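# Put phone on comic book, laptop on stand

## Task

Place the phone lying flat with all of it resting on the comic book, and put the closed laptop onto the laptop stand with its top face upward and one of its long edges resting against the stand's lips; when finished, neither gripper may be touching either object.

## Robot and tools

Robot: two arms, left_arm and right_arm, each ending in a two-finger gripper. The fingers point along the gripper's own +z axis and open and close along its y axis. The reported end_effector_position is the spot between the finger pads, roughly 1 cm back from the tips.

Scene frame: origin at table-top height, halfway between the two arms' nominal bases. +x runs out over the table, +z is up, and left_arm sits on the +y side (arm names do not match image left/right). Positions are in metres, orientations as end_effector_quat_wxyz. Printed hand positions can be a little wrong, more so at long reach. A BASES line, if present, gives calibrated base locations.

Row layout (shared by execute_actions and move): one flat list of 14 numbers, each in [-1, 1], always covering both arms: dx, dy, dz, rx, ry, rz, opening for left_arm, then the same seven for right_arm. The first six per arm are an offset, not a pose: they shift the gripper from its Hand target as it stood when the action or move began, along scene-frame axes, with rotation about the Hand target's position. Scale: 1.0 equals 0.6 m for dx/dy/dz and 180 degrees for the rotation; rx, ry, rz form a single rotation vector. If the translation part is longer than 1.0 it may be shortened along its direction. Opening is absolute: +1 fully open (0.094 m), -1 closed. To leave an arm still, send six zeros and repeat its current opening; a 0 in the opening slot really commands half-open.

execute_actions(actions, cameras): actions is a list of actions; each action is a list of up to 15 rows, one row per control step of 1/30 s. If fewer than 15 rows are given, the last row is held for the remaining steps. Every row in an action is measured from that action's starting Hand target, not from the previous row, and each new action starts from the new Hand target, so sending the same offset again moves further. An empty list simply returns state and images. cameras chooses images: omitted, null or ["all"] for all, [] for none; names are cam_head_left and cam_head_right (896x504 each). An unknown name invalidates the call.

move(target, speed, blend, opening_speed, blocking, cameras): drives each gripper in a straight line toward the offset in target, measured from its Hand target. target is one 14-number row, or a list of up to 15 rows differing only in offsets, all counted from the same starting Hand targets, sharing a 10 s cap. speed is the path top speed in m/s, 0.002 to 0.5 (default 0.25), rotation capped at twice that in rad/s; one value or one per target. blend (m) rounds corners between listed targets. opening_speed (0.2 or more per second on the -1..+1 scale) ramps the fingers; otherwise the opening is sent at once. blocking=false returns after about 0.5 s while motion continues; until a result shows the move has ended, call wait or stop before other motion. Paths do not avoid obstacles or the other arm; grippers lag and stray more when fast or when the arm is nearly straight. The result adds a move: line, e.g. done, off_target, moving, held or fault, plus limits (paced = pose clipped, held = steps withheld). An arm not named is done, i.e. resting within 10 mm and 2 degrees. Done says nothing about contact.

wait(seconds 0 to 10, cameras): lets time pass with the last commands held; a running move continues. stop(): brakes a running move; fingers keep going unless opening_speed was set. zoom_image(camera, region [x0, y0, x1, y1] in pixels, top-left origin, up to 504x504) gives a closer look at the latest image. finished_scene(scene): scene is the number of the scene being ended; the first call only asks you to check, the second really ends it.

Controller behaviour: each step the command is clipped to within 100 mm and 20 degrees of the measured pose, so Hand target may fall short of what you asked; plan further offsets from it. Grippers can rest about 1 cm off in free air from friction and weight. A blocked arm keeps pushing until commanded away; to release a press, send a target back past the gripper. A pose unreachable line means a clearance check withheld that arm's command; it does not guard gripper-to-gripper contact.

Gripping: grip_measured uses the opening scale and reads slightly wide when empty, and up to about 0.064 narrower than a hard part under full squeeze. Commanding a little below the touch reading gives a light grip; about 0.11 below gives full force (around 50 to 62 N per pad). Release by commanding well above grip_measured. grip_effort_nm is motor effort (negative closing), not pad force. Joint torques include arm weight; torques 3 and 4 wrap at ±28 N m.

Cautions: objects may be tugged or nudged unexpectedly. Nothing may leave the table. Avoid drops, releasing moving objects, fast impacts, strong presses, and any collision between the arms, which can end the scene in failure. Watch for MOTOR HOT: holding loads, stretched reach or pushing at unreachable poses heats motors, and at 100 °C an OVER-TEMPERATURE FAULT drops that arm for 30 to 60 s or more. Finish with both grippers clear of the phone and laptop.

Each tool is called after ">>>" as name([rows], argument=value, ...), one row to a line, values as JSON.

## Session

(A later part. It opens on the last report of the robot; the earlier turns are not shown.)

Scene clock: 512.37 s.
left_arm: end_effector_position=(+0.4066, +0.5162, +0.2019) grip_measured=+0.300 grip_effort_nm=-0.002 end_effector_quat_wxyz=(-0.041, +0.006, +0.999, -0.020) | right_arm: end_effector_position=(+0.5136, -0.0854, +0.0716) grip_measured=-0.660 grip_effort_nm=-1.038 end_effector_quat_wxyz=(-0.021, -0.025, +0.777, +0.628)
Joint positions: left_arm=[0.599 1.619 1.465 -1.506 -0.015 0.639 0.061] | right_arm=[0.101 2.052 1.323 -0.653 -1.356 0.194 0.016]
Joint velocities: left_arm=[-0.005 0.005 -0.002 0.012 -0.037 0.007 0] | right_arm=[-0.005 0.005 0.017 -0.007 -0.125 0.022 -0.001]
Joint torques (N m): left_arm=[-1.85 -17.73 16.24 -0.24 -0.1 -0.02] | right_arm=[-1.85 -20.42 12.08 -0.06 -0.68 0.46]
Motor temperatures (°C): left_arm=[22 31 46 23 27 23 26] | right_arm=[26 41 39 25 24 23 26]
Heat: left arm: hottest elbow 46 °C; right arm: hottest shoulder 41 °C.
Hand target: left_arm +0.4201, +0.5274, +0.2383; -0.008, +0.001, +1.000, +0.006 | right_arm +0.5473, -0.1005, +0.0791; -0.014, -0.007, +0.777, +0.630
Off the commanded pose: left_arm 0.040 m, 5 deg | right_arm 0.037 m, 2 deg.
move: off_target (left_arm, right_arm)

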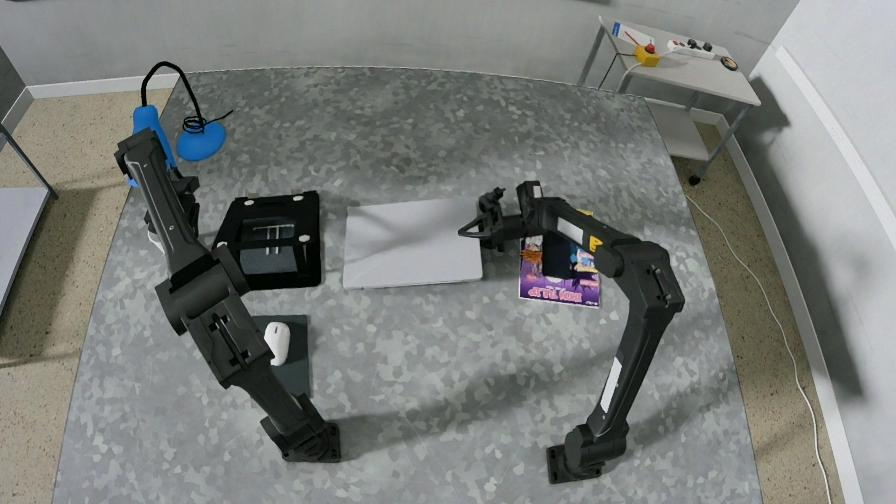

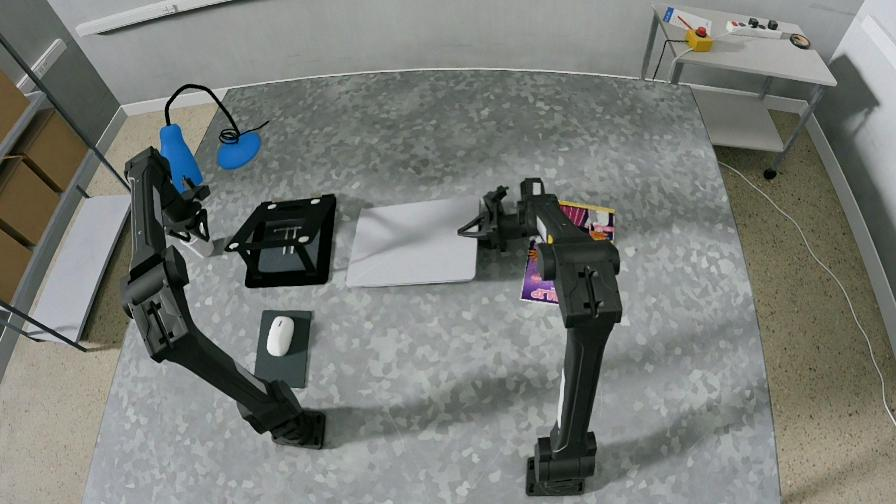

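>>> move([
  [-0.05,-0.1,0.15,0,0,0,-0.149,0,0,0,0,0,0,-0.72],
  [-0.167,-0.695,0.08,0.272,-0.359,-0.378,-0.149,0,0,0,0,0,0,-0.72],
], speed=0.2, blend=0.03)

>>> zoom_image(camera="cam_head_left", region=[300, 170, 620, 350])

Scene clock: 530.00 s.
left_arm: end_effector_position=(+0.3165, +0.1145, +0.2918) grip_measured=-0.147 grip_effort_nm=-0.081 end_effector_quat_wxyz=(+0.486, +0.500, +0.613, +0.371) | right_arm: end_effector_position=(+0.5142, -0.0856, +0.0715) grip_measured=-0.660 grip_effort_nm=-1.038 end_effector_quat_wxyz=(-0.022, -0.027, +0.777, +0.628)
Joint positions: left_arm=[-0.832 0.485 0.467 -0.331 -0.74 1.096 0.04] | right_arm=[0.1 2.058 1.335 -0.685 -1.356 0.167 0.016]
Joint velocities: left_arm=[-0.005 -0.024 -0.007 0.012 -0.007 0.051 0] | right_arm=[0.005 0.005 0.007 0.007 0.022 0.022 0.001]
Joint torques (N m): left_arm=[-2.9 -2.02 10.93 2.32 -0.25 0.08] | right_arm=[-1.73 -20.48 12.03 -0.02 -0.7 0.52]
Motor temperatures (°C): left_arm=[22 31 46 24 27 23 26] | right_arm=[26 43 45 25 24 23 27]
Heat: left arm: hottest elbow 46 °C; right arm: hottest elbow 45 °C.
Hand target: left_arm +0.3147, +0.1113, +0.2920; +0.493, +0.501, +0.607, +0.370 | right_arm +0.5473, -0.1005, +0.0789; -0.014, -0.007, +0.777, +0.630
Off the commanded pose: left_arm 0.008 m, 2 deg | right_arm 0.037 m, 2 deg.
move: off_target (right_arm)

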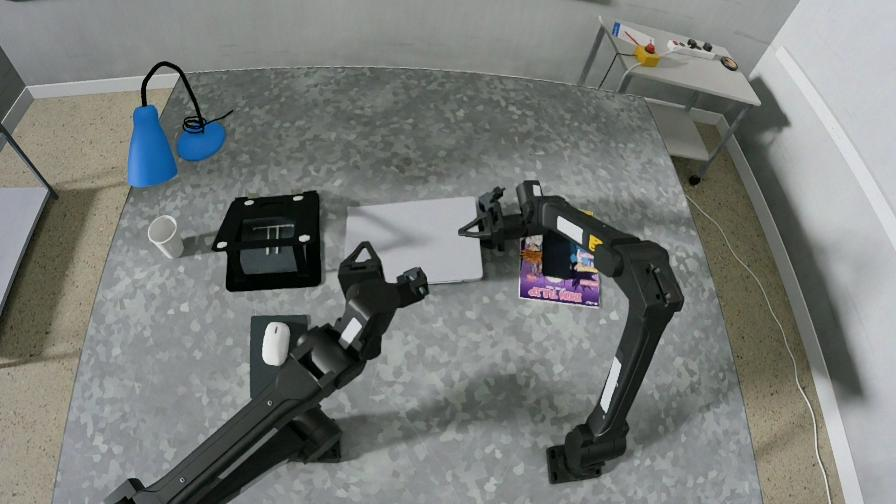

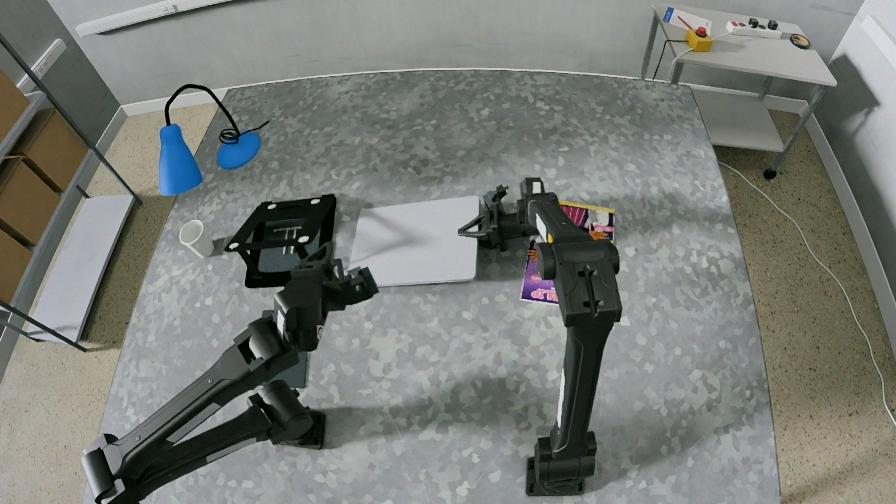

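Scaled by 1.575.

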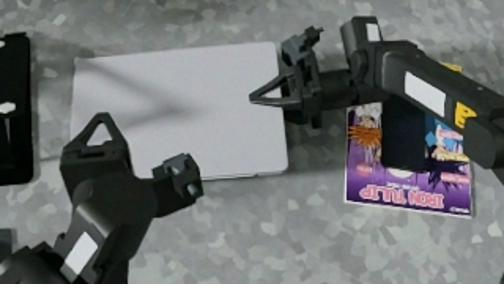

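>>> execute_actions(actions=[])

>>> zoom_image(camera="cam_head_left", region=[200, 150, 600, 350])

Scene clock: 546.63 s.
left_arm: end_effector_position=(+0.3165, +0.1145, +0.2918) grip_measured=-0.147 grip_effort_nm=-0.081 end_effector_quat_wxyz=(+0.486, +0.500, +0.613, +0.371) | right_arm: end_effector_position=(+0.5142, -0.0856, +0.0715) grip_measured=-0.660 grip_effort_nm=-1.038 end_effector_quat_wxyz=(-0.022, -0.027, +0.777, +0.628)
Joint positions: left_arm=[-0.832 0.485 0.467 -0.33 -0.74 1.096 0.04] | right_arm=[0.1 2.058 1.335 -0.685 -1.356 0.167 0.016]
Joint velocities: left_arm=[-0.015 -0.015 -0.012 -0.012 -0.007 -0.022 0] | right_arm=[-0.015 -0.015 -0.017 -0.007 0.007 -0.007 0]
Joint torques (N m): left_arm=[-2.9 -2.08 10.78 2.29 -0.31 0.07] | right_arm=[-1.85 -20.54 12.03 -0.01 -0.7 0.52]
Motor temperatures (°C): left_arm=[22 30 44 24 27 23 26] | right_arm=[26 44 48 25 25 24 27]
Heat: left arm: hottest elbow 44 °C; right arm: hottest elbow 48 °C.
Hand target: left_arm +0.3147, +0.1113, +0.2921; +0.493, +0.501, +0.607, +0.371 | right_arm +0.5473, -0.1005, +0.0789; -0.014, -0.007, +0.777, +0.630
Tool commands: left_gripper/opening=-0.149 right_gripper/opening=-0.72
Off the commanded pose: left_arm 0.008 m, 1 deg | right_arm 0.037 m, 2 deg.

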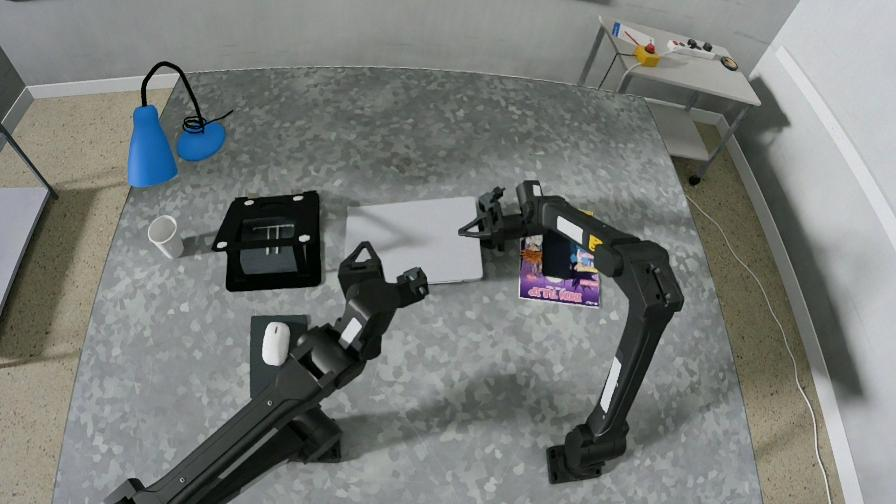

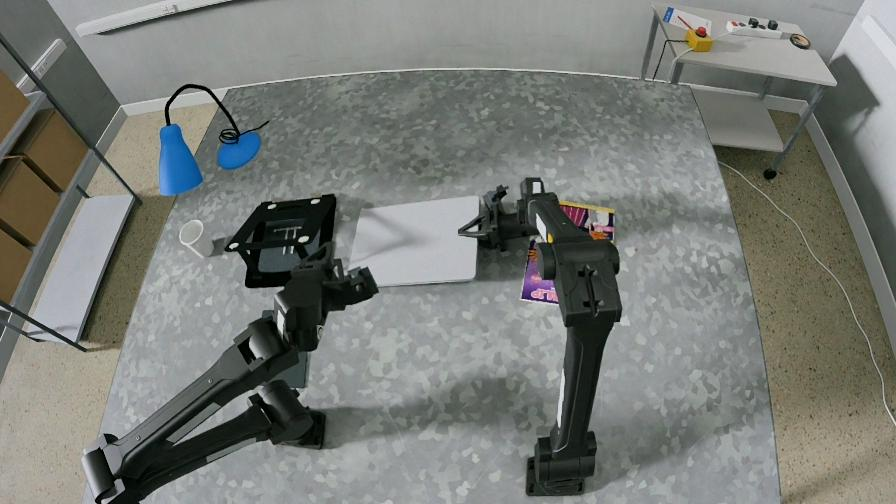

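Scaled by 1.260.

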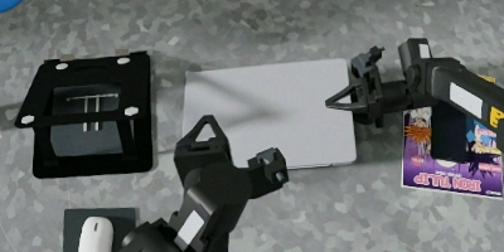

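>>> move(target=[-0.02,0,-0.367,0,0,0,-0.149,0,0,0,0,0,0,-0.72], speed=0.12)

>>> zoom_image(camera="cam_head_left", region=[300, 170, 520, 330])

>>> zoom_image(camera="cam_head_right", region=[280, 170, 500, 330])

Scene clock: 552.67 s.
left_arm: end_effector_position=(+0.3006, +0.1209, +0.0719) grip_measured=-0.147 grip_effort_nm=-0.085 end_effector_quat_wxyz=(+0.464, +0.517, +0.620, +0.366) | right_arm: end_effector_position=(+0.5142, -0.0858, +0.0715) grip_measured=-0.660 grip_effort_nm=-1.038 end_effector_quat_wxyz=(-0.021, -0.028, +0.777, +0.628)
Joint positions: left_arm=[-0.87 1.179 0.011 0.736 -0.766 1.054 0.04] | right_arm=[0.1 2.058 1.335 -0.685 -1.356 0.165 0.016]
Joint velocities: left_arm=[0.005 0.005 -0.007 -0.012 0.007 0.037 0] | right_arm=[0.005 -0.005 -0.012 0.007 -0.037 -0.037 0]
Joint torques (N m): left_arm=[-1.67 -5.25 5.71 1.48 -0.1 -0.03] | right_arm=[-1.79 -20.48 12.03 -0.02 -0.7 0.53]
Motor temperatures (°C): left_arm=[22 30 44 24 27 23 26] | right_arm=[26 44 49 25 25 24 27]
Heat: left arm: hottest elbow 44 °C; right arm: hottest elbow 49 °C.
Hand target: left_arm +0.3009, +0.1205, +0.0741; +0.466, +0.515, +0.619, +0.365 | right_arm +0.5473, -0.1006, +0.0790; -0.014, -0.007, +0.777, +0.630
Off the commanded pose: left_arm 0.010 m, 4 deg | right_arm 0.037 m, 3 deg.
move: held (left_arm; a check stopped the path), off_target (right_arm); limits=held
pose unreachable (left arm): on one or more control steps of this call, first in action 0 (counted from 0), this arm could not follow its commanded pose, so it was not sent that pose on those steps. It may still have moved: this result reports where it is.
cause: moving toward the commanded pose would bring two parts of the arm too close to each other (its shoulder (the part past joint 1) and its forearm (the part past joint 3), with joints 2 (shoulder) and 3 (elbow) between them).

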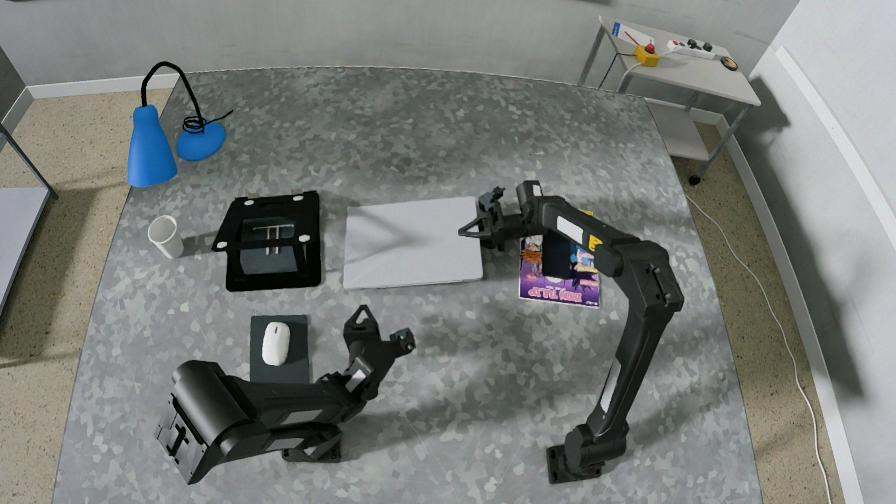

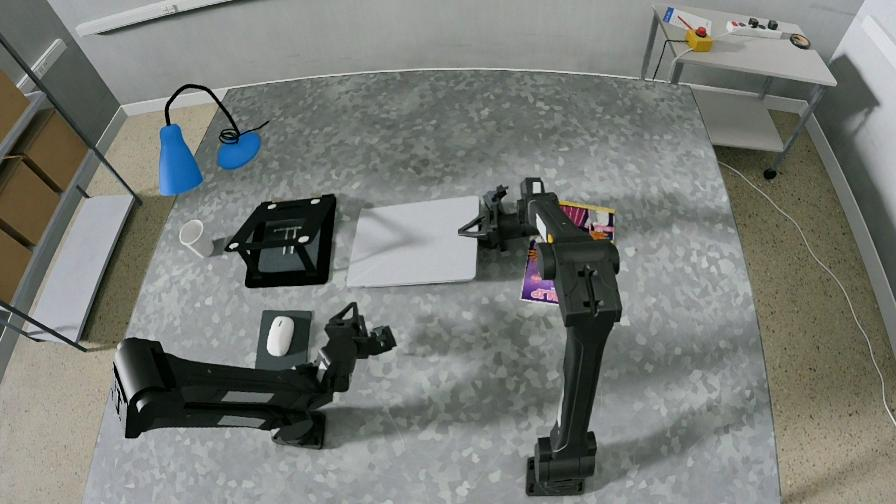

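Scaled by 2.291.

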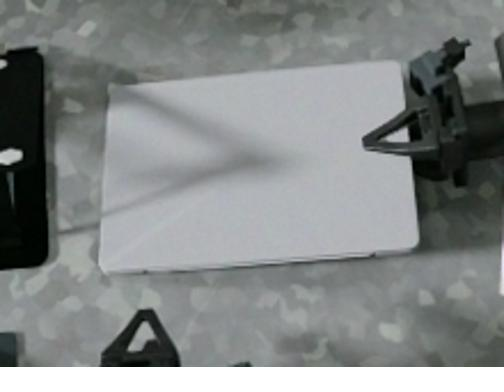

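Scaled by 2.291.

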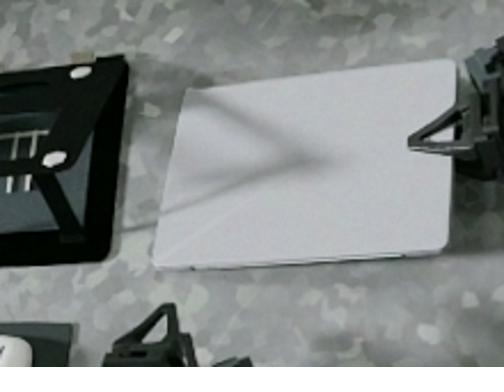

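>>> move([
  [0.04,-0.085,0.0,0,0,0,-0.149,0,0,0,0,0,0,-0.72],
  [0.045,-0.085,-0.055,0,0,0,-0.149,0,0,0,0,0,0,-0.72],
], speed=0.1)

>>> zoom_image(camera="cam_head_left", region=[300, 170, 520, 330])

>>> zoom_image(camera="cam_head_right", region=[280, 170, 500, 330])

Scene clock: 562.20 s.
left_arm: end_effector_position=(+0.3195, +0.0793, +0.0365) grip_measured=-0.147 grip_effort_nm=-0.081 end_effector_quat_wxyz=(+0.455, +0.521, +0.622, +0.366) | right_arm: end_effector_position=(+0.5142, -0.0858, +0.0715) grip_measured=-0.660 grip_effort_nm=-1.043 end_effector_quat_wxyz=(-0.021, -0.028, +0.777, +0.628)
Joint positions: left_arm=[-0.938 1.607 0.124 0.994 -0.828 1.002 0.04] | right_arm=[0.1 2.058 1.335 -0.685 -1.356 0.165 0.016]
Joint velocities: left_arm=[0.005 0.005 -0.017 0.007 -0.051 0.022 0] | right_arm=[-0.015 0.005 -0.022 -0.007 0.051 -0.007 -0.001]
Joint torques (N m): left_arm=[-1.73 -6.12 4.67 2.29 -0.13 0] | right_arm=[-1.79 -20.54 12.05 -0.05 -0.7 0.52]
Motor temperatures (°C): left_arm=[22 30 42 24 27 23 26] | right_arm=[26 44 50 25 25 24 27]
Heat: left arm: hottest elbow 42 °C; right arm: hottest elbow 50 °C.
Hand target: left_arm +0.3271, +0.0700, +0.0409; +0.466, +0.515, +0.620, +0.365 | right_arm +0.5473, -0.1006, +0.0790; -0.014, -0.007, +0.777, +0.630
Off the commanded pose: left_arm 0.014 m, 1 deg | right_arm 0.037 m, 3 deg.
move: off_target (left_arm, right_arm)

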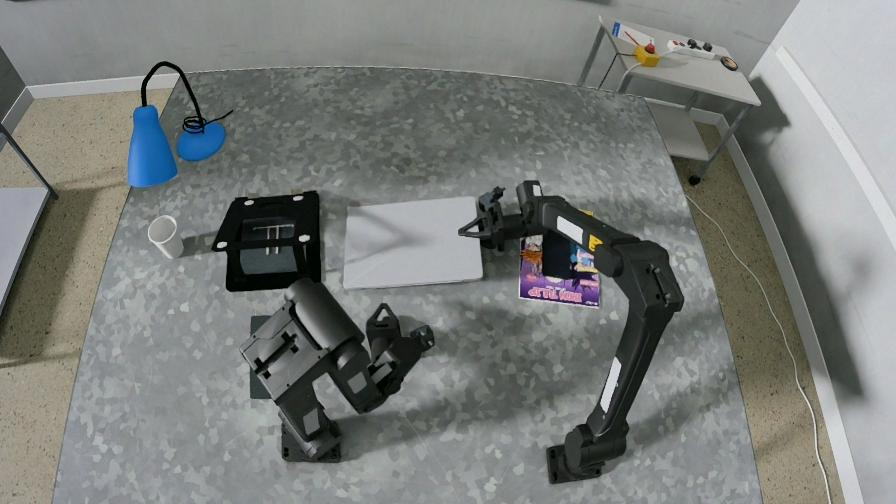

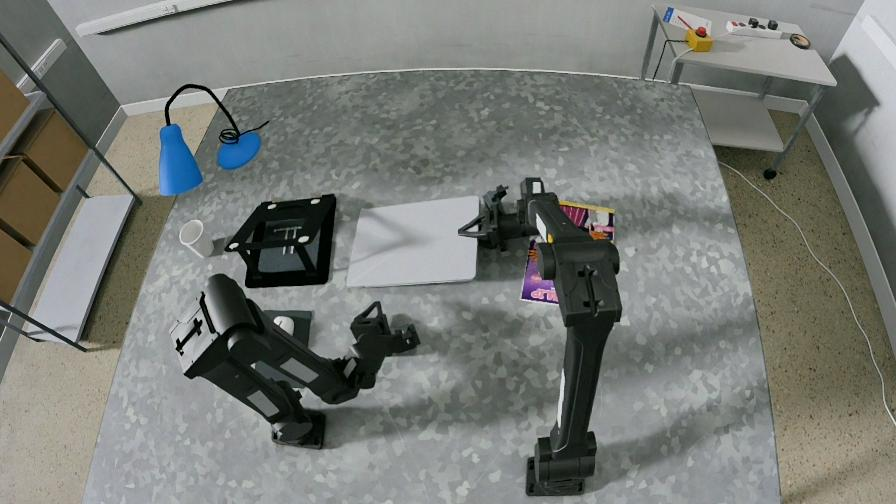

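Scaled by 2.291.

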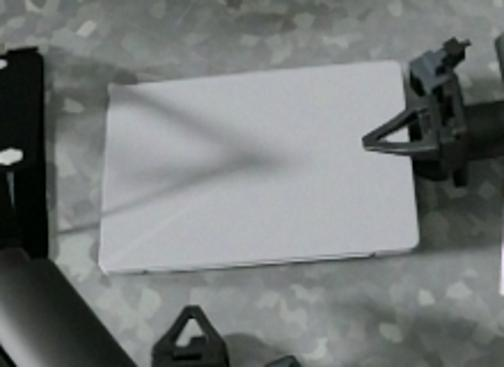

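Scaled by 2.291.

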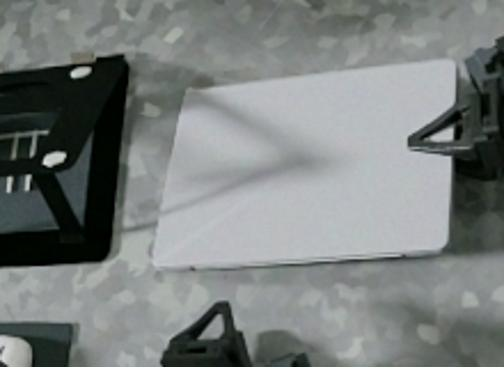

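>>> move(target=[0.075,0.0,0.012,0,0,0,-0.149,0,0,0,0,0,0,-0.72], speed=0.08)

>>> zoom_image(camera="cam_head_left", region=[330, 220, 460, 320])

>>> zoom_image(camera="cam_head_right", region=[320, 220, 450, 320])

Scene clock: 566.57 s.
left_arm: end_effector_position=(+0.3605, +0.0735, +0.0438) grip_measured=-0.147 grip_effort_nm=-0.090 end_effector_quat_wxyz=(+0.460, +0.523, +0.620, +0.362) | right_arm: end_effector_position=(+0.5142, -0.0858, +0.0715) grip_measured=-0.660 grip_effort_nm=-1.038 end_effector_quat_wxyz=(-0.021, -0.028, +0.777, +0.628)
Joint positions: left_arm=[-0.808 1.615 0.197 0.995 -0.698 1.085 0.04] | right_arm=[0.1 2.058 1.335 -0.685 -1.356 0.165 0.016]
Joint velocities: left_arm=[-0.015 -0.005 -0.007 -0.017 -0.022 -0.007 0.001] | right_arm=[-0.005 0.015 -0.027 0.007 -0.051 0.037 0]
Joint torques (N m): left_arm=[0.03 -7.77 5.85 1.98 -0.06 0.04] | right_arm=[-1.79 -20.42 12.03 -0.02 -0.7 0.53]
Motor temperatures (°C): left_arm=[22 30 42 24 27 23 26] | right_arm=[26 44 51 25 25 24 27]
Heat: left arm: hottest elbow 42 °C; right arm: hottest elbow 51 °C.
Hand target: left_arm +0.3718, +0.0692, +0.0476; +0.466, +0.515, +0.620, +0.365 | right_arm +0.5473, -0.1006, +0.0790; -0.014, -0.007, +0.777, +0.630
Off the commanded pose: left_arm 0.013 m, 1 deg | right_arm 0.037 m, 3 deg.
move: off_target (left_arm, right_arm)

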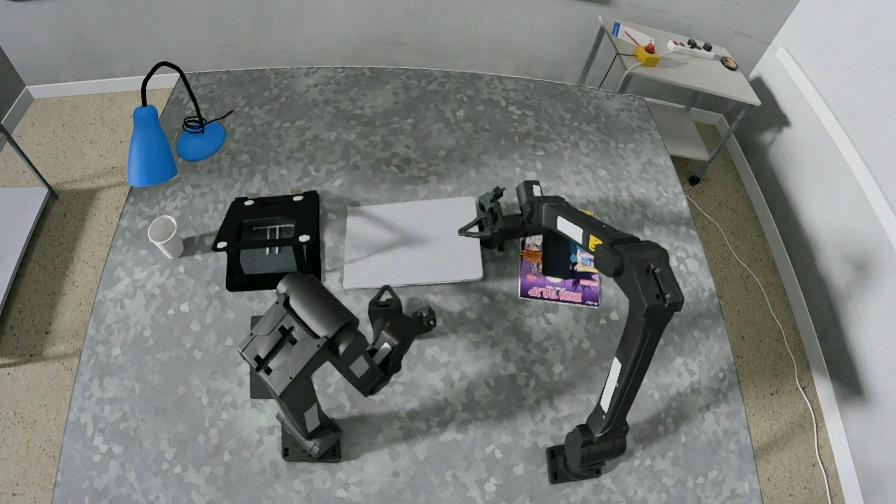

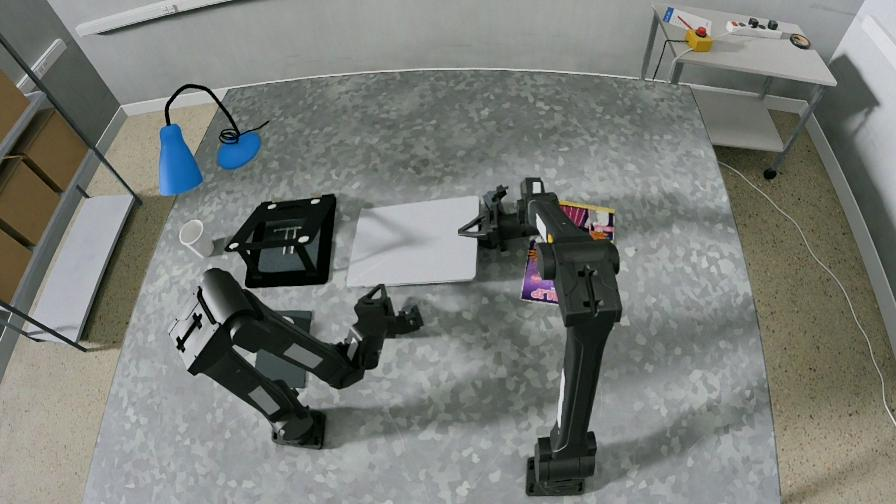

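Scaled by 3.877.

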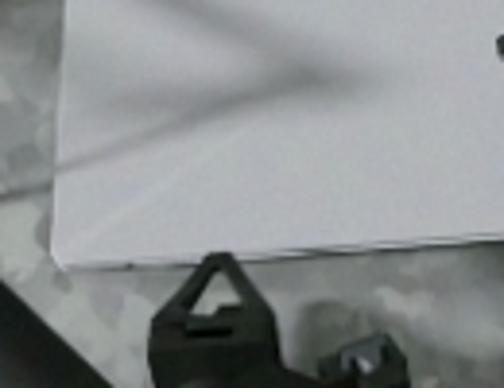

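Scaled by 3.877.

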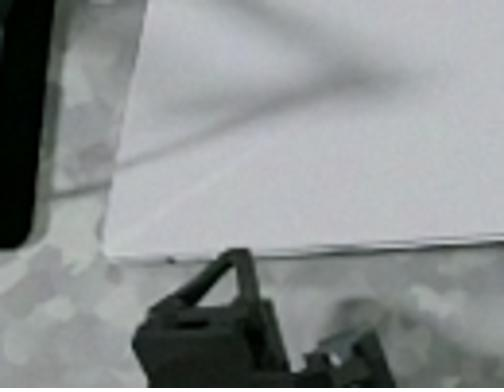

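>>> move(target=[0.05,0.0,-0.007,0,0,0,-0.149,0,0,0,0,0,0,-0.72], speed=0.06)

>>> zoom_image(camera="cam_head_left", region=[330, 190, 490, 320])

>>> zoom_image(camera="cam_head_right", region=[320, 220, 450, 320])

Scene clock: 572.13 s.
left_arm: end_effector_position=(+0.3886, +0.0730, +0.0369) grip_measured=-0.147 grip_effort_nm=-0.085 end_effector_quat_wxyz=(+0.455, +0.526, +0.621, +0.361) | right_arm: end_effector_position=(+0.5142, -0.0858, +0.0715) grip_measured=-0.660 grip_effort_nm=-1.038 end_effector_quat_wxyz=(-0.021, -0.028, +0.777, +0.628)
Joint positions: left_arm=[-0.731 1.673 0.255 1.004 -0.628 1.122 0.04] | right_arm=[0.1 2.058 1.335 -0.685 -1.356 0.165 0.016]
Joint velocities: left_arm=[0.005 -0.005 -0.012 0.002 -0.051 -0.037 0.001] | right_arm=[-0.005 -0.015 -0.002 -0.007 -0.022 0.007 0]
Joint torques (N m): left_arm=[-0.97 -8.7 6.01 2.39 -0.04 0.07] | right_arm=[-1.73 -20.48 12.03 -0.05 -0.7 0.53]
Motor temperatures (°C): left_arm=[22 29 41 24 27 23 26] | right_arm=[26 45 51 25 25 24 27]
Heat: left arm: hottest elbow 41 °C; right arm: hottest elbow 51 °C.
Hand target: left_arm +0.4017, +0.0687, +0.0433; +0.466, +0.516, +0.619, +0.365 | right_arm +0.5473, -0.1006, +0.0790; -0.014, -0.007, +0.777, +0.630
Off the commanded pose: left_arm 0.015 m, 2 deg | right_arm 0.037 m, 3 deg.
move: off_target (left_arm, right_arm)

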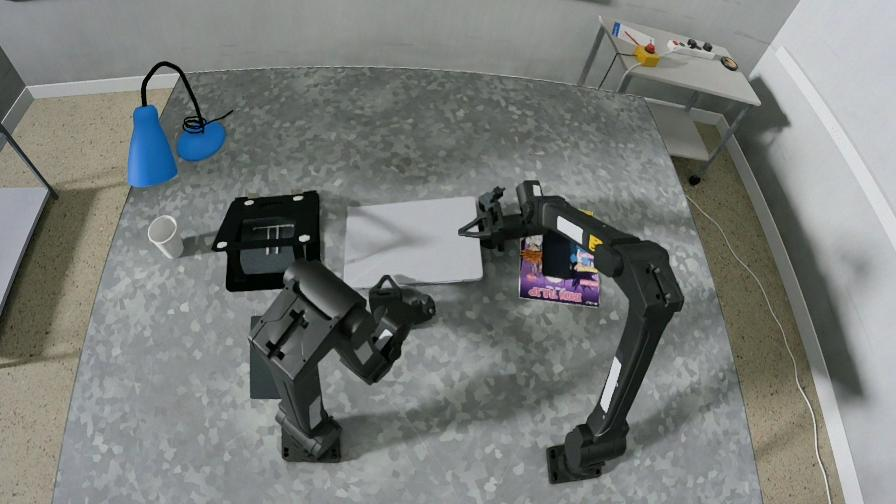

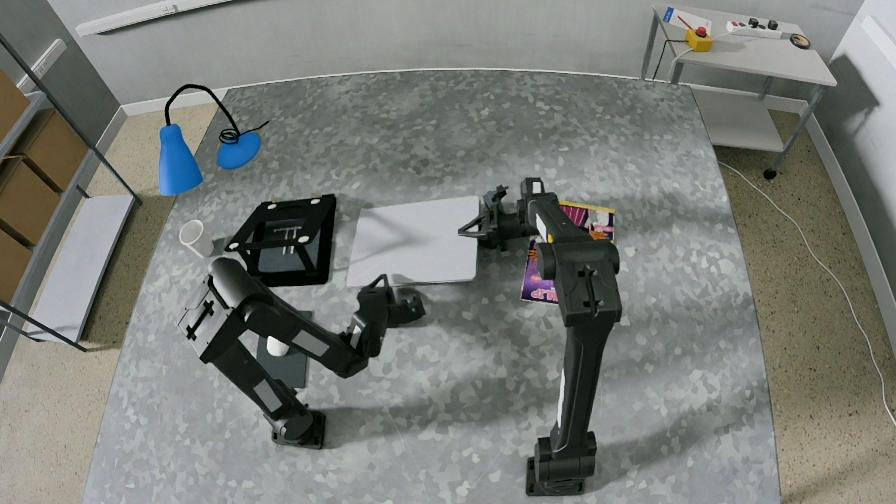

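Scaled by 3.150.

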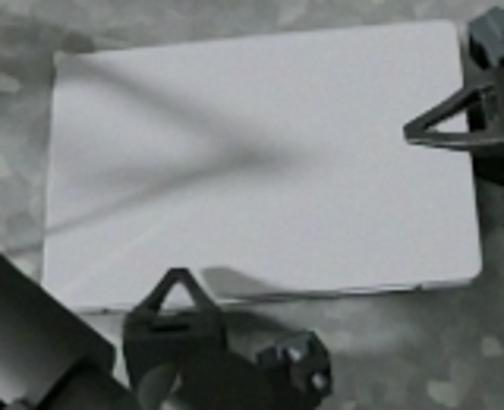

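Scaled by 3.877.

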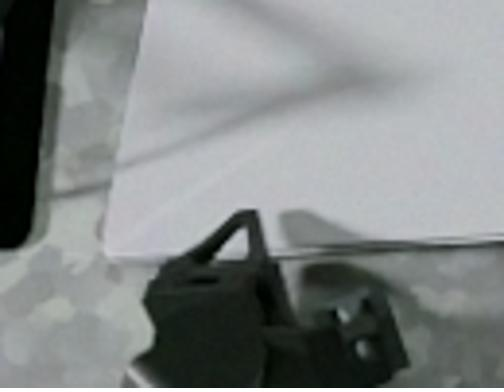

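>>> move(target=[0.03,0.0,0.004,0,0,0,-0.149,0,0,0,0,0,0,-0.72], speed=0.06)

>>> zoom_image(camera="cam_head_left", region=[330, 190, 490, 320])

>>> zoom_image(camera="cam_head_right", region=[320, 220, 450, 320])

Scene clock: 575.77 s.
left_arm: end_effector_position=(+0.4062, +0.0716, +0.0419) grip_measured=-0.147 grip_effort_nm=-0.081 end_effector_quat_wxyz=(+0.462, +0.522, +0.620, +0.361) | right_arm: end_effector_position=(+0.5142, -0.0858, +0.0715) grip_measured=-0.660 grip_effort_nm=-1.043 end_effector_quat_wxyz=(-0.021, -0.028, +0.777, +0.628)
Joint positions: left_arm=[-0.692 1.68 0.289 1.004 -0.59 1.139 0.04] | right_arm=[0.1 2.058 1.335 -0.685 -1.356 0.165 0.016]
Joint velocities: left_arm=[-0.015 -0.015 -0.002 -0.017 0.066 -0.007 -0.001] | right_arm=[-0.005 0.015 -0.012 0.017 -0.037 0.037 -0.001]
Joint torques (N m): left_arm=[-1.03 -9.11 6.64 1.7 0 0.05] | right_arm=[-1.85 -20.48 12.04 -0.05 -0.71 0.53]
Motor temperatures (°C): left_arm=[22 29 41 24 27 23 26] | right_arm=[26 45 51 25 25 24 27]
Heat: left arm: hottest elbow 41 °C; right arm: hottest elbow 51 °C.
Hand target: left_arm +0.4197, +0.0684, +0.0455; +0.466, +0.516, +0.619, +0.366 | right_arm +0.5474, -0.1006, +0.0790; -0.014, -0.007, +0.777, +0.630
Off the commanded pose: left_arm 0.014 m, 1 deg | right_arm 0.037 m, 3 deg.
move: off_target (left_arm, right_arm)

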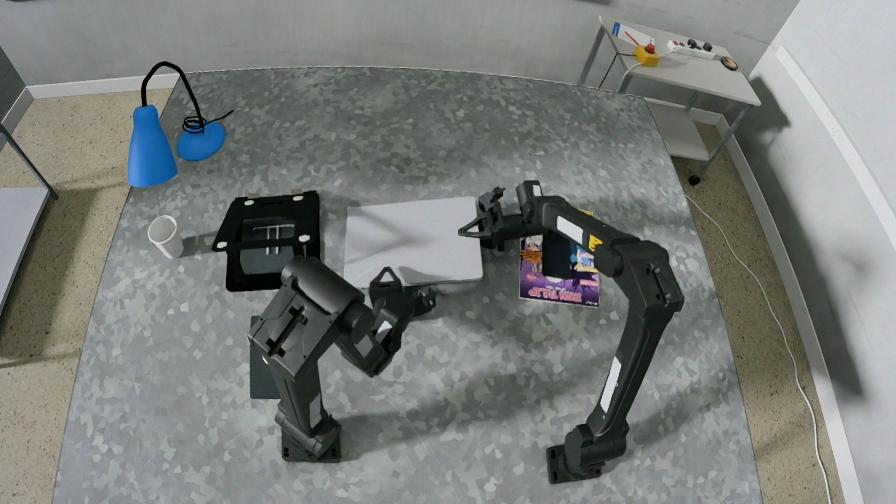

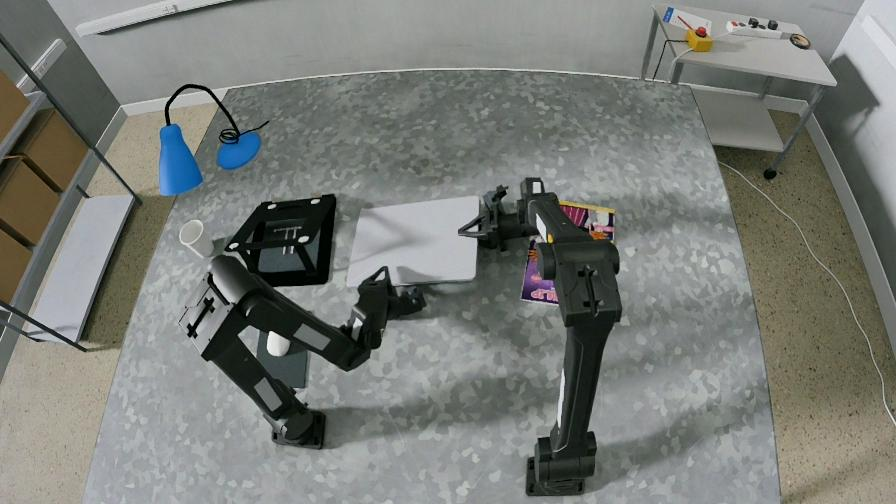

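Scaled by 3.150.

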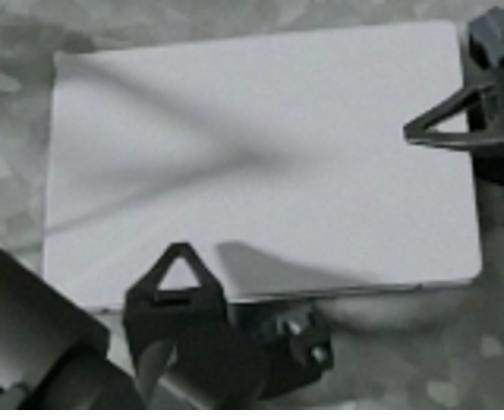

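Scaled by 3.877.

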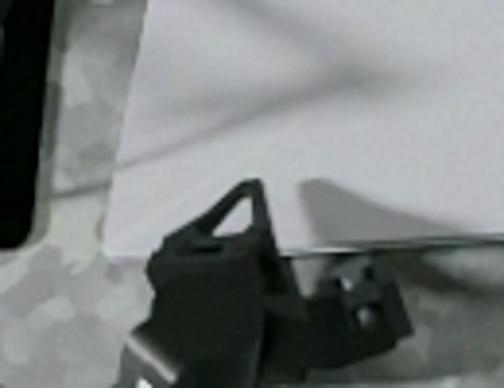

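>>> move(target=[0,0,0,0,0,0,-0.72,0,0,0,0,0,0,-0.72], opening_speed=0.3)

>>> zoom_image(camera="cam_head_left", region=[330, 190, 490, 320])

Scene clock: 580.70 s.
left_arm: end_effector_position=(+0.4053, +0.0714, +0.0378) grip_measured=-0.584 grip_effort_nm=-0.999 end_effector_quat_wxyz=(+0.458, +0.527, +0.620, +0.359) | right_arm: end_effector_position=(+0.5156, -0.0858, +0.0710) grip_measured=-0.661 grip_effort_nm=-1.033 end_effector_quat_wxyz=(-0.027, -0.021, +0.777, +0.629)
Joint positions: left_arm=[-0.692 1.688 0.289 1.001 -0.585 1.14 0.02] | right_arm=[0.1 2.062 1.34 -0.687 -1.359 0.182 0.016]
Joint velocities: left_arm=[-0.005 -0.024 -0.017 0.007 -0.037 0.022 -0.001] | right_arm=[-0.005 -0.015 0.012 0.007 -0.081 0.051 -0.001]
Joint torques (N m): left_arm=[-0.44 -9.99 6.43 1.84 -0.25 0.04] | right_arm=[-1.73 -21.07 11.69 0.12 -0.59 0.39]
Motor temperatures (°C): left_arm=[22 29 40 24 27 23 26] | right_arm=[26 44 51 25 25 24 28]
Heat: left arm: hottest elbow 40 °C; right arm: hottest elbow 51 °C.
Hand target: left_arm +0.4197, +0.0684, +0.0455; +0.466, +0.516, +0.619, +0.365 | right_arm +0.5474, -0.1005, +0.0791; -0.014, -0.007, +0.777, +0.630
Off the commanded pose: left_arm 0.017 m, 2 deg | right_arm 0.036 m, 2 deg.
move: off_target (left_arm, right_arm)

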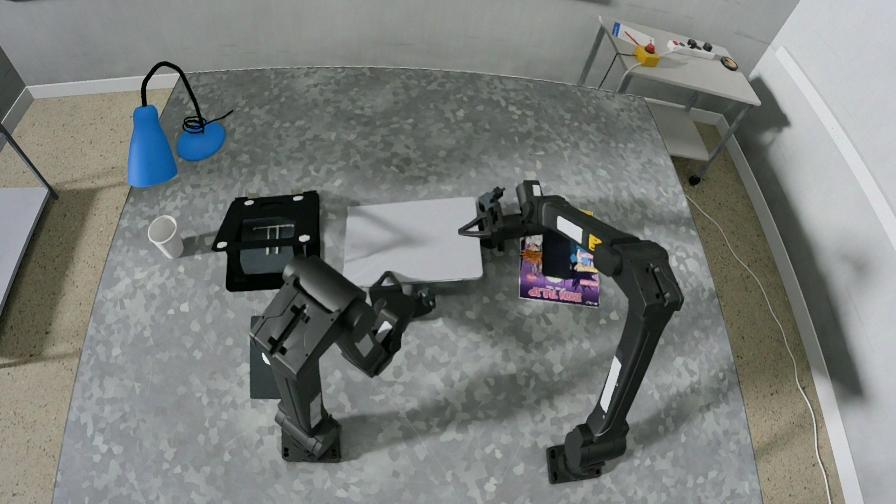

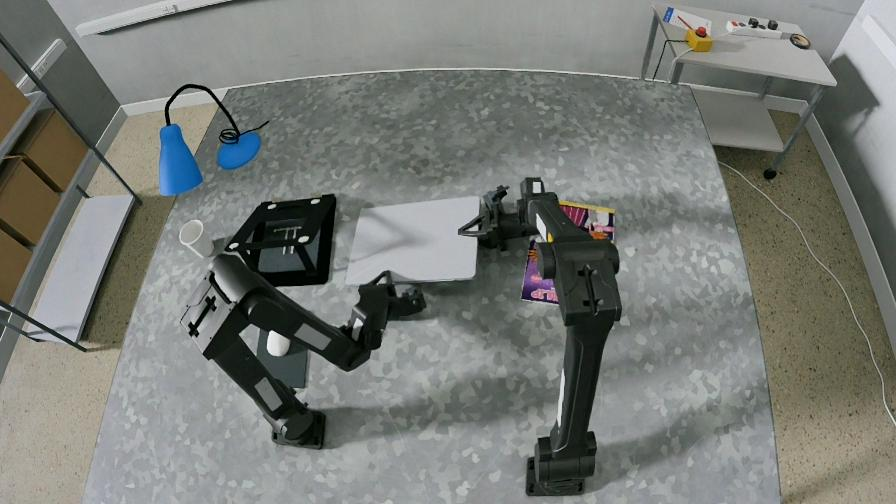

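Scaled by 3.150.

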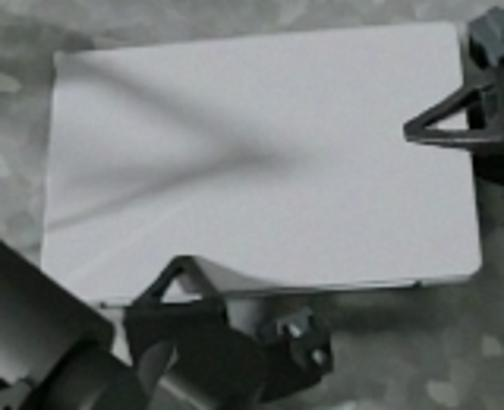

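>>> move(target=[0,0,0.15,0.06,0,0,-0.72,0,0,0.067,0.06,0.05,0,-0.72], speed=0.06)

>>> zoom_image(camera="cam_head_left", region=[300, 150, 520, 330])

>>> zoom_image(camera="cam_head_right", region=[300, 150, 520, 330])

Scene clock: 588.60 s.
left_arm: end_effector_position=(+0.4063, +0.0759, +0.0967) grip_measured=-0.653 grip_effort_nm=-1.009 end_effector_quat_wxyz=(+0.396, +0.567, +0.603, +0.397) | right_arm: end_effector_position=(+0.5154, -0.0854, +0.0843) grip_measured=-0.664 grip_effort_nm=-1.038 end_effector_quat_wxyz=(-0.126, +0.068, +0.722, +0.677)
Joint positions: left_arm=[-0.703 1.335 0.345 0.506 -0.646 1.234 0.016] | right_arm=[0.094 2.088 1.34 -0.634 -1.518 0.466 0.016]
Joint velocities: left_arm=[-0.005 -0.005 -0.002 -0.012 0.022 0.022 0] | right_arm=[-0.005 -0.024 0.007 -0.007 -0.007 0.007 0]
Joint torques (N m): left_arm=[-0.85 -12.22 11.02 1.8 -1.19 0.63] | right_arm=[-1.73 -24.7 10.78 1.5 -1.78 0.05]
Motor temperatures (°C): left_arm=[22 29 40 24 27 23 27] | right_arm=[26 44 51 25 26 24 28]
Heat: left arm: hottest elbow 40 °C; right arm: hottest elbow 51 °C.
Hand target: left_arm +0.4206, +0.0670, +0.1345; +0.415, +0.557, +0.582, +0.422 | right_arm +0.5476, -0.1005, +0.1193; -0.074, +0.041, +0.711, +0.699
Off the commanded pose: left_arm 0.042 m, 5 deg | right_arm 0.050 m, 7 deg.
move: off_target (left_arm, right_arm)

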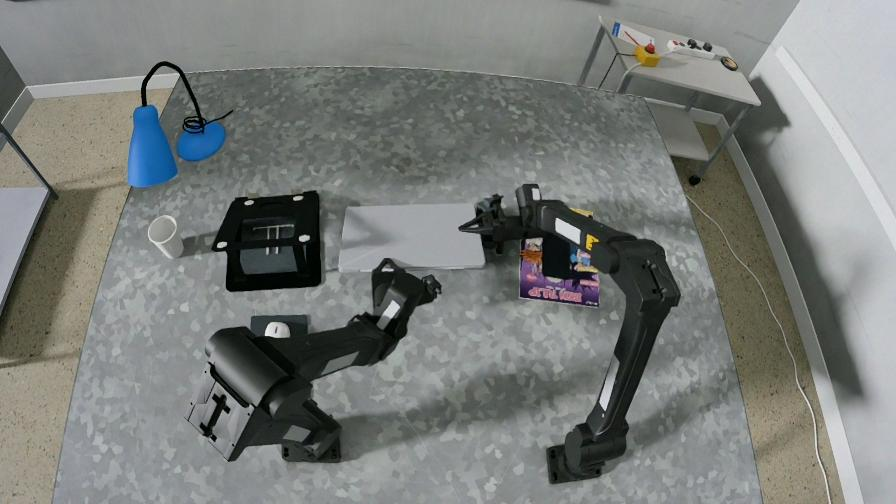

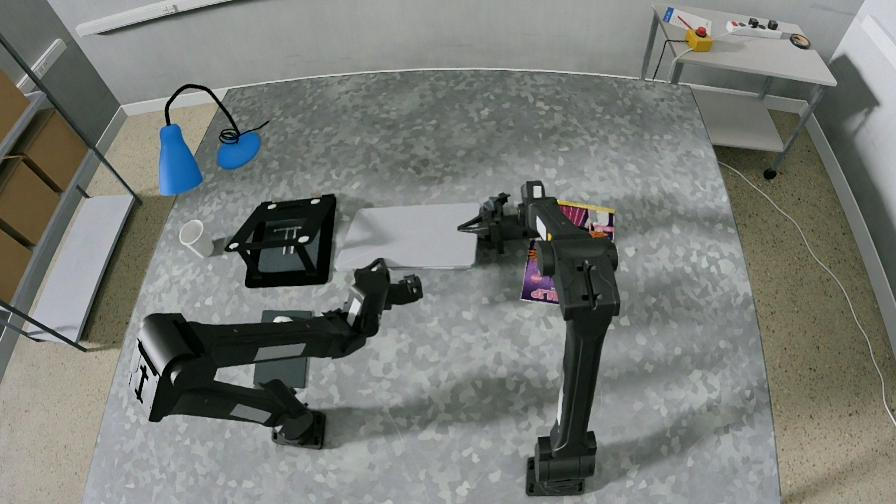

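Scaled by 2.291.

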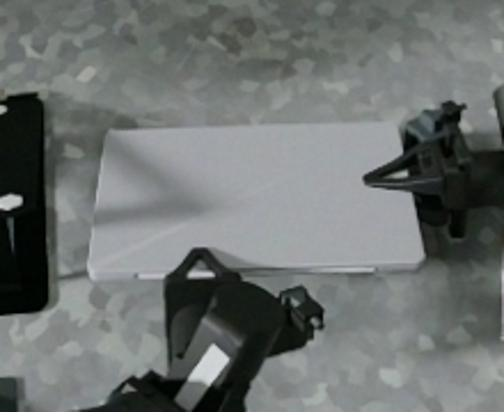

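Scaled by 2.291.

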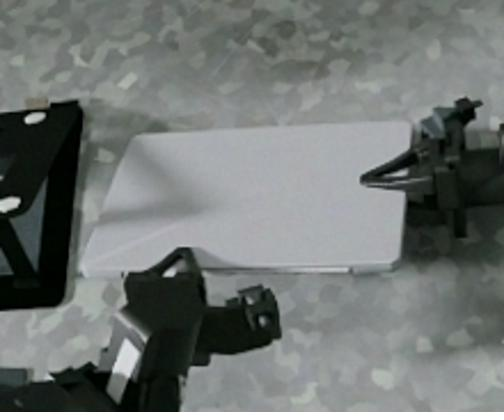

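>>> move(target=[0,0,0.15,0,0,0,-0.72,0,0,0.15,0,0,0,-0.72], speed=0.08)

>>> zoom_image(camera="cam_head_left", region=[200, 150, 520, 330])

>>> zoom_image(camera="cam_head_right", region=[200, 150, 520, 330])

Scene clock: 597.10 s.
left_arm: end_effector_position=(+0.4048, +0.0782, +0.1640) grip_measured=-0.654 grip_effort_nm=-1.009 end_effector_quat_wxyz=(+0.380, +0.576, +0.605, +0.398) | right_arm: end_effector_position=(+0.5152, -0.0797, +0.1430) grip_measured=-0.665 grip_effort_nm=-1.038 end_effector_quat_wxyz=(-0.144, +0.080, +0.715, +0.679)
Joint positions: left_arm=[-0.703 1.083 0.442 0.121 -0.653 1.236 0.016] | right_arm=[0.104 1.985 1.34 -0.621 -1.533 0.626 0.016]
Joint velocities: left_arm=[-0.005 0.005 -0.007 -0.012 -0.037 0.007 0] | right_arm=[-0.005 -0.005 -0.002 0.007 0.037 -0.022 -0.001]
Joint torques (N m): left_arm=[-1.96 -11.22 16.47 1.83 -1.06 0.61] | right_arm=[-2.37 -28.16 12.22 1.68 -1.12 0.18]
Motor temperatures (°C): left_arm=[22 30 40 24 28 24 27] | right_arm=[26 44 50 25 27 24 28]
Heat: left arm: hottest elbow 40 °C; right arm: hottest elbow 50 °C.
Hand target: left_arm +0.4218, +0.0653, +0.2239; +0.415, +0.557, +0.582, +0.422 | right_arm +0.5491, -0.0991, +0.2093; -0.074, +0.040, +0.711, +0.698
Off the commanded pose: left_arm 0.063 m, 6 deg | right_arm 0.077 m, 10 deg.
move: off_target (left_arm, right_arm)

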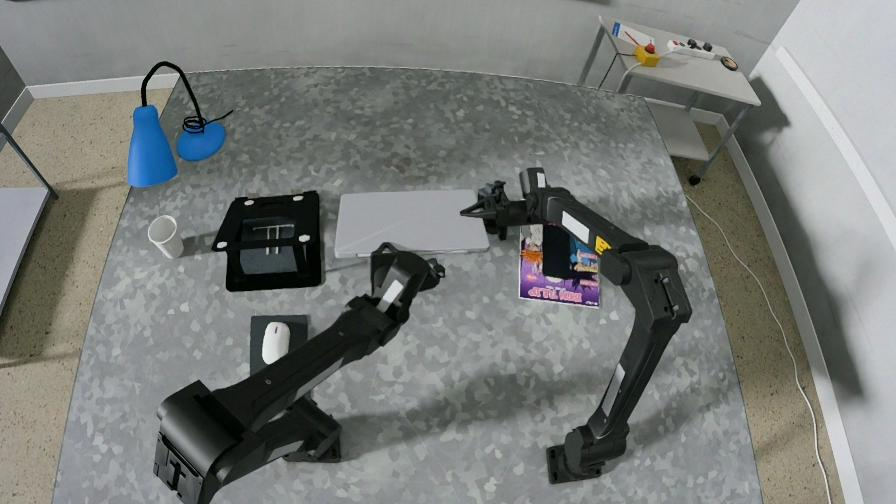

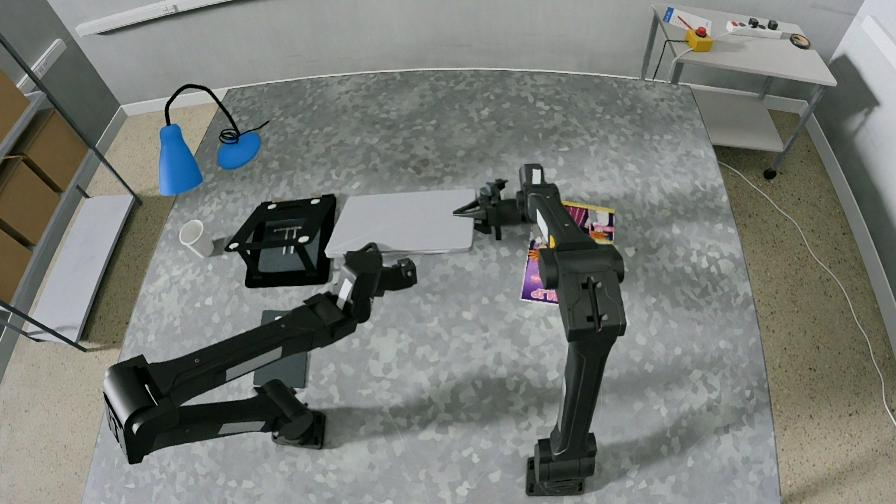

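Scaled by 1.575.

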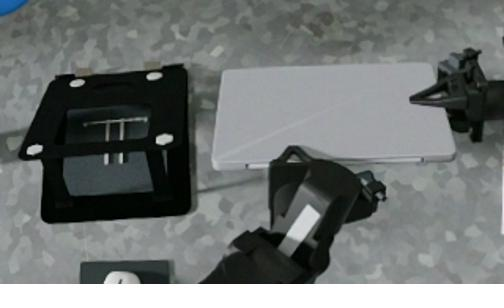

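Scaled by 1.575.

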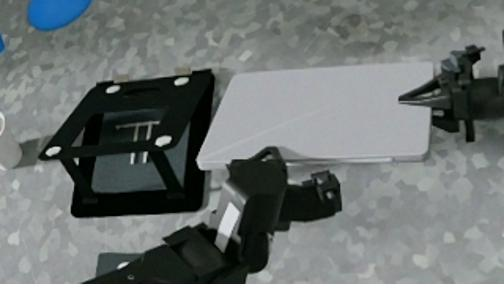

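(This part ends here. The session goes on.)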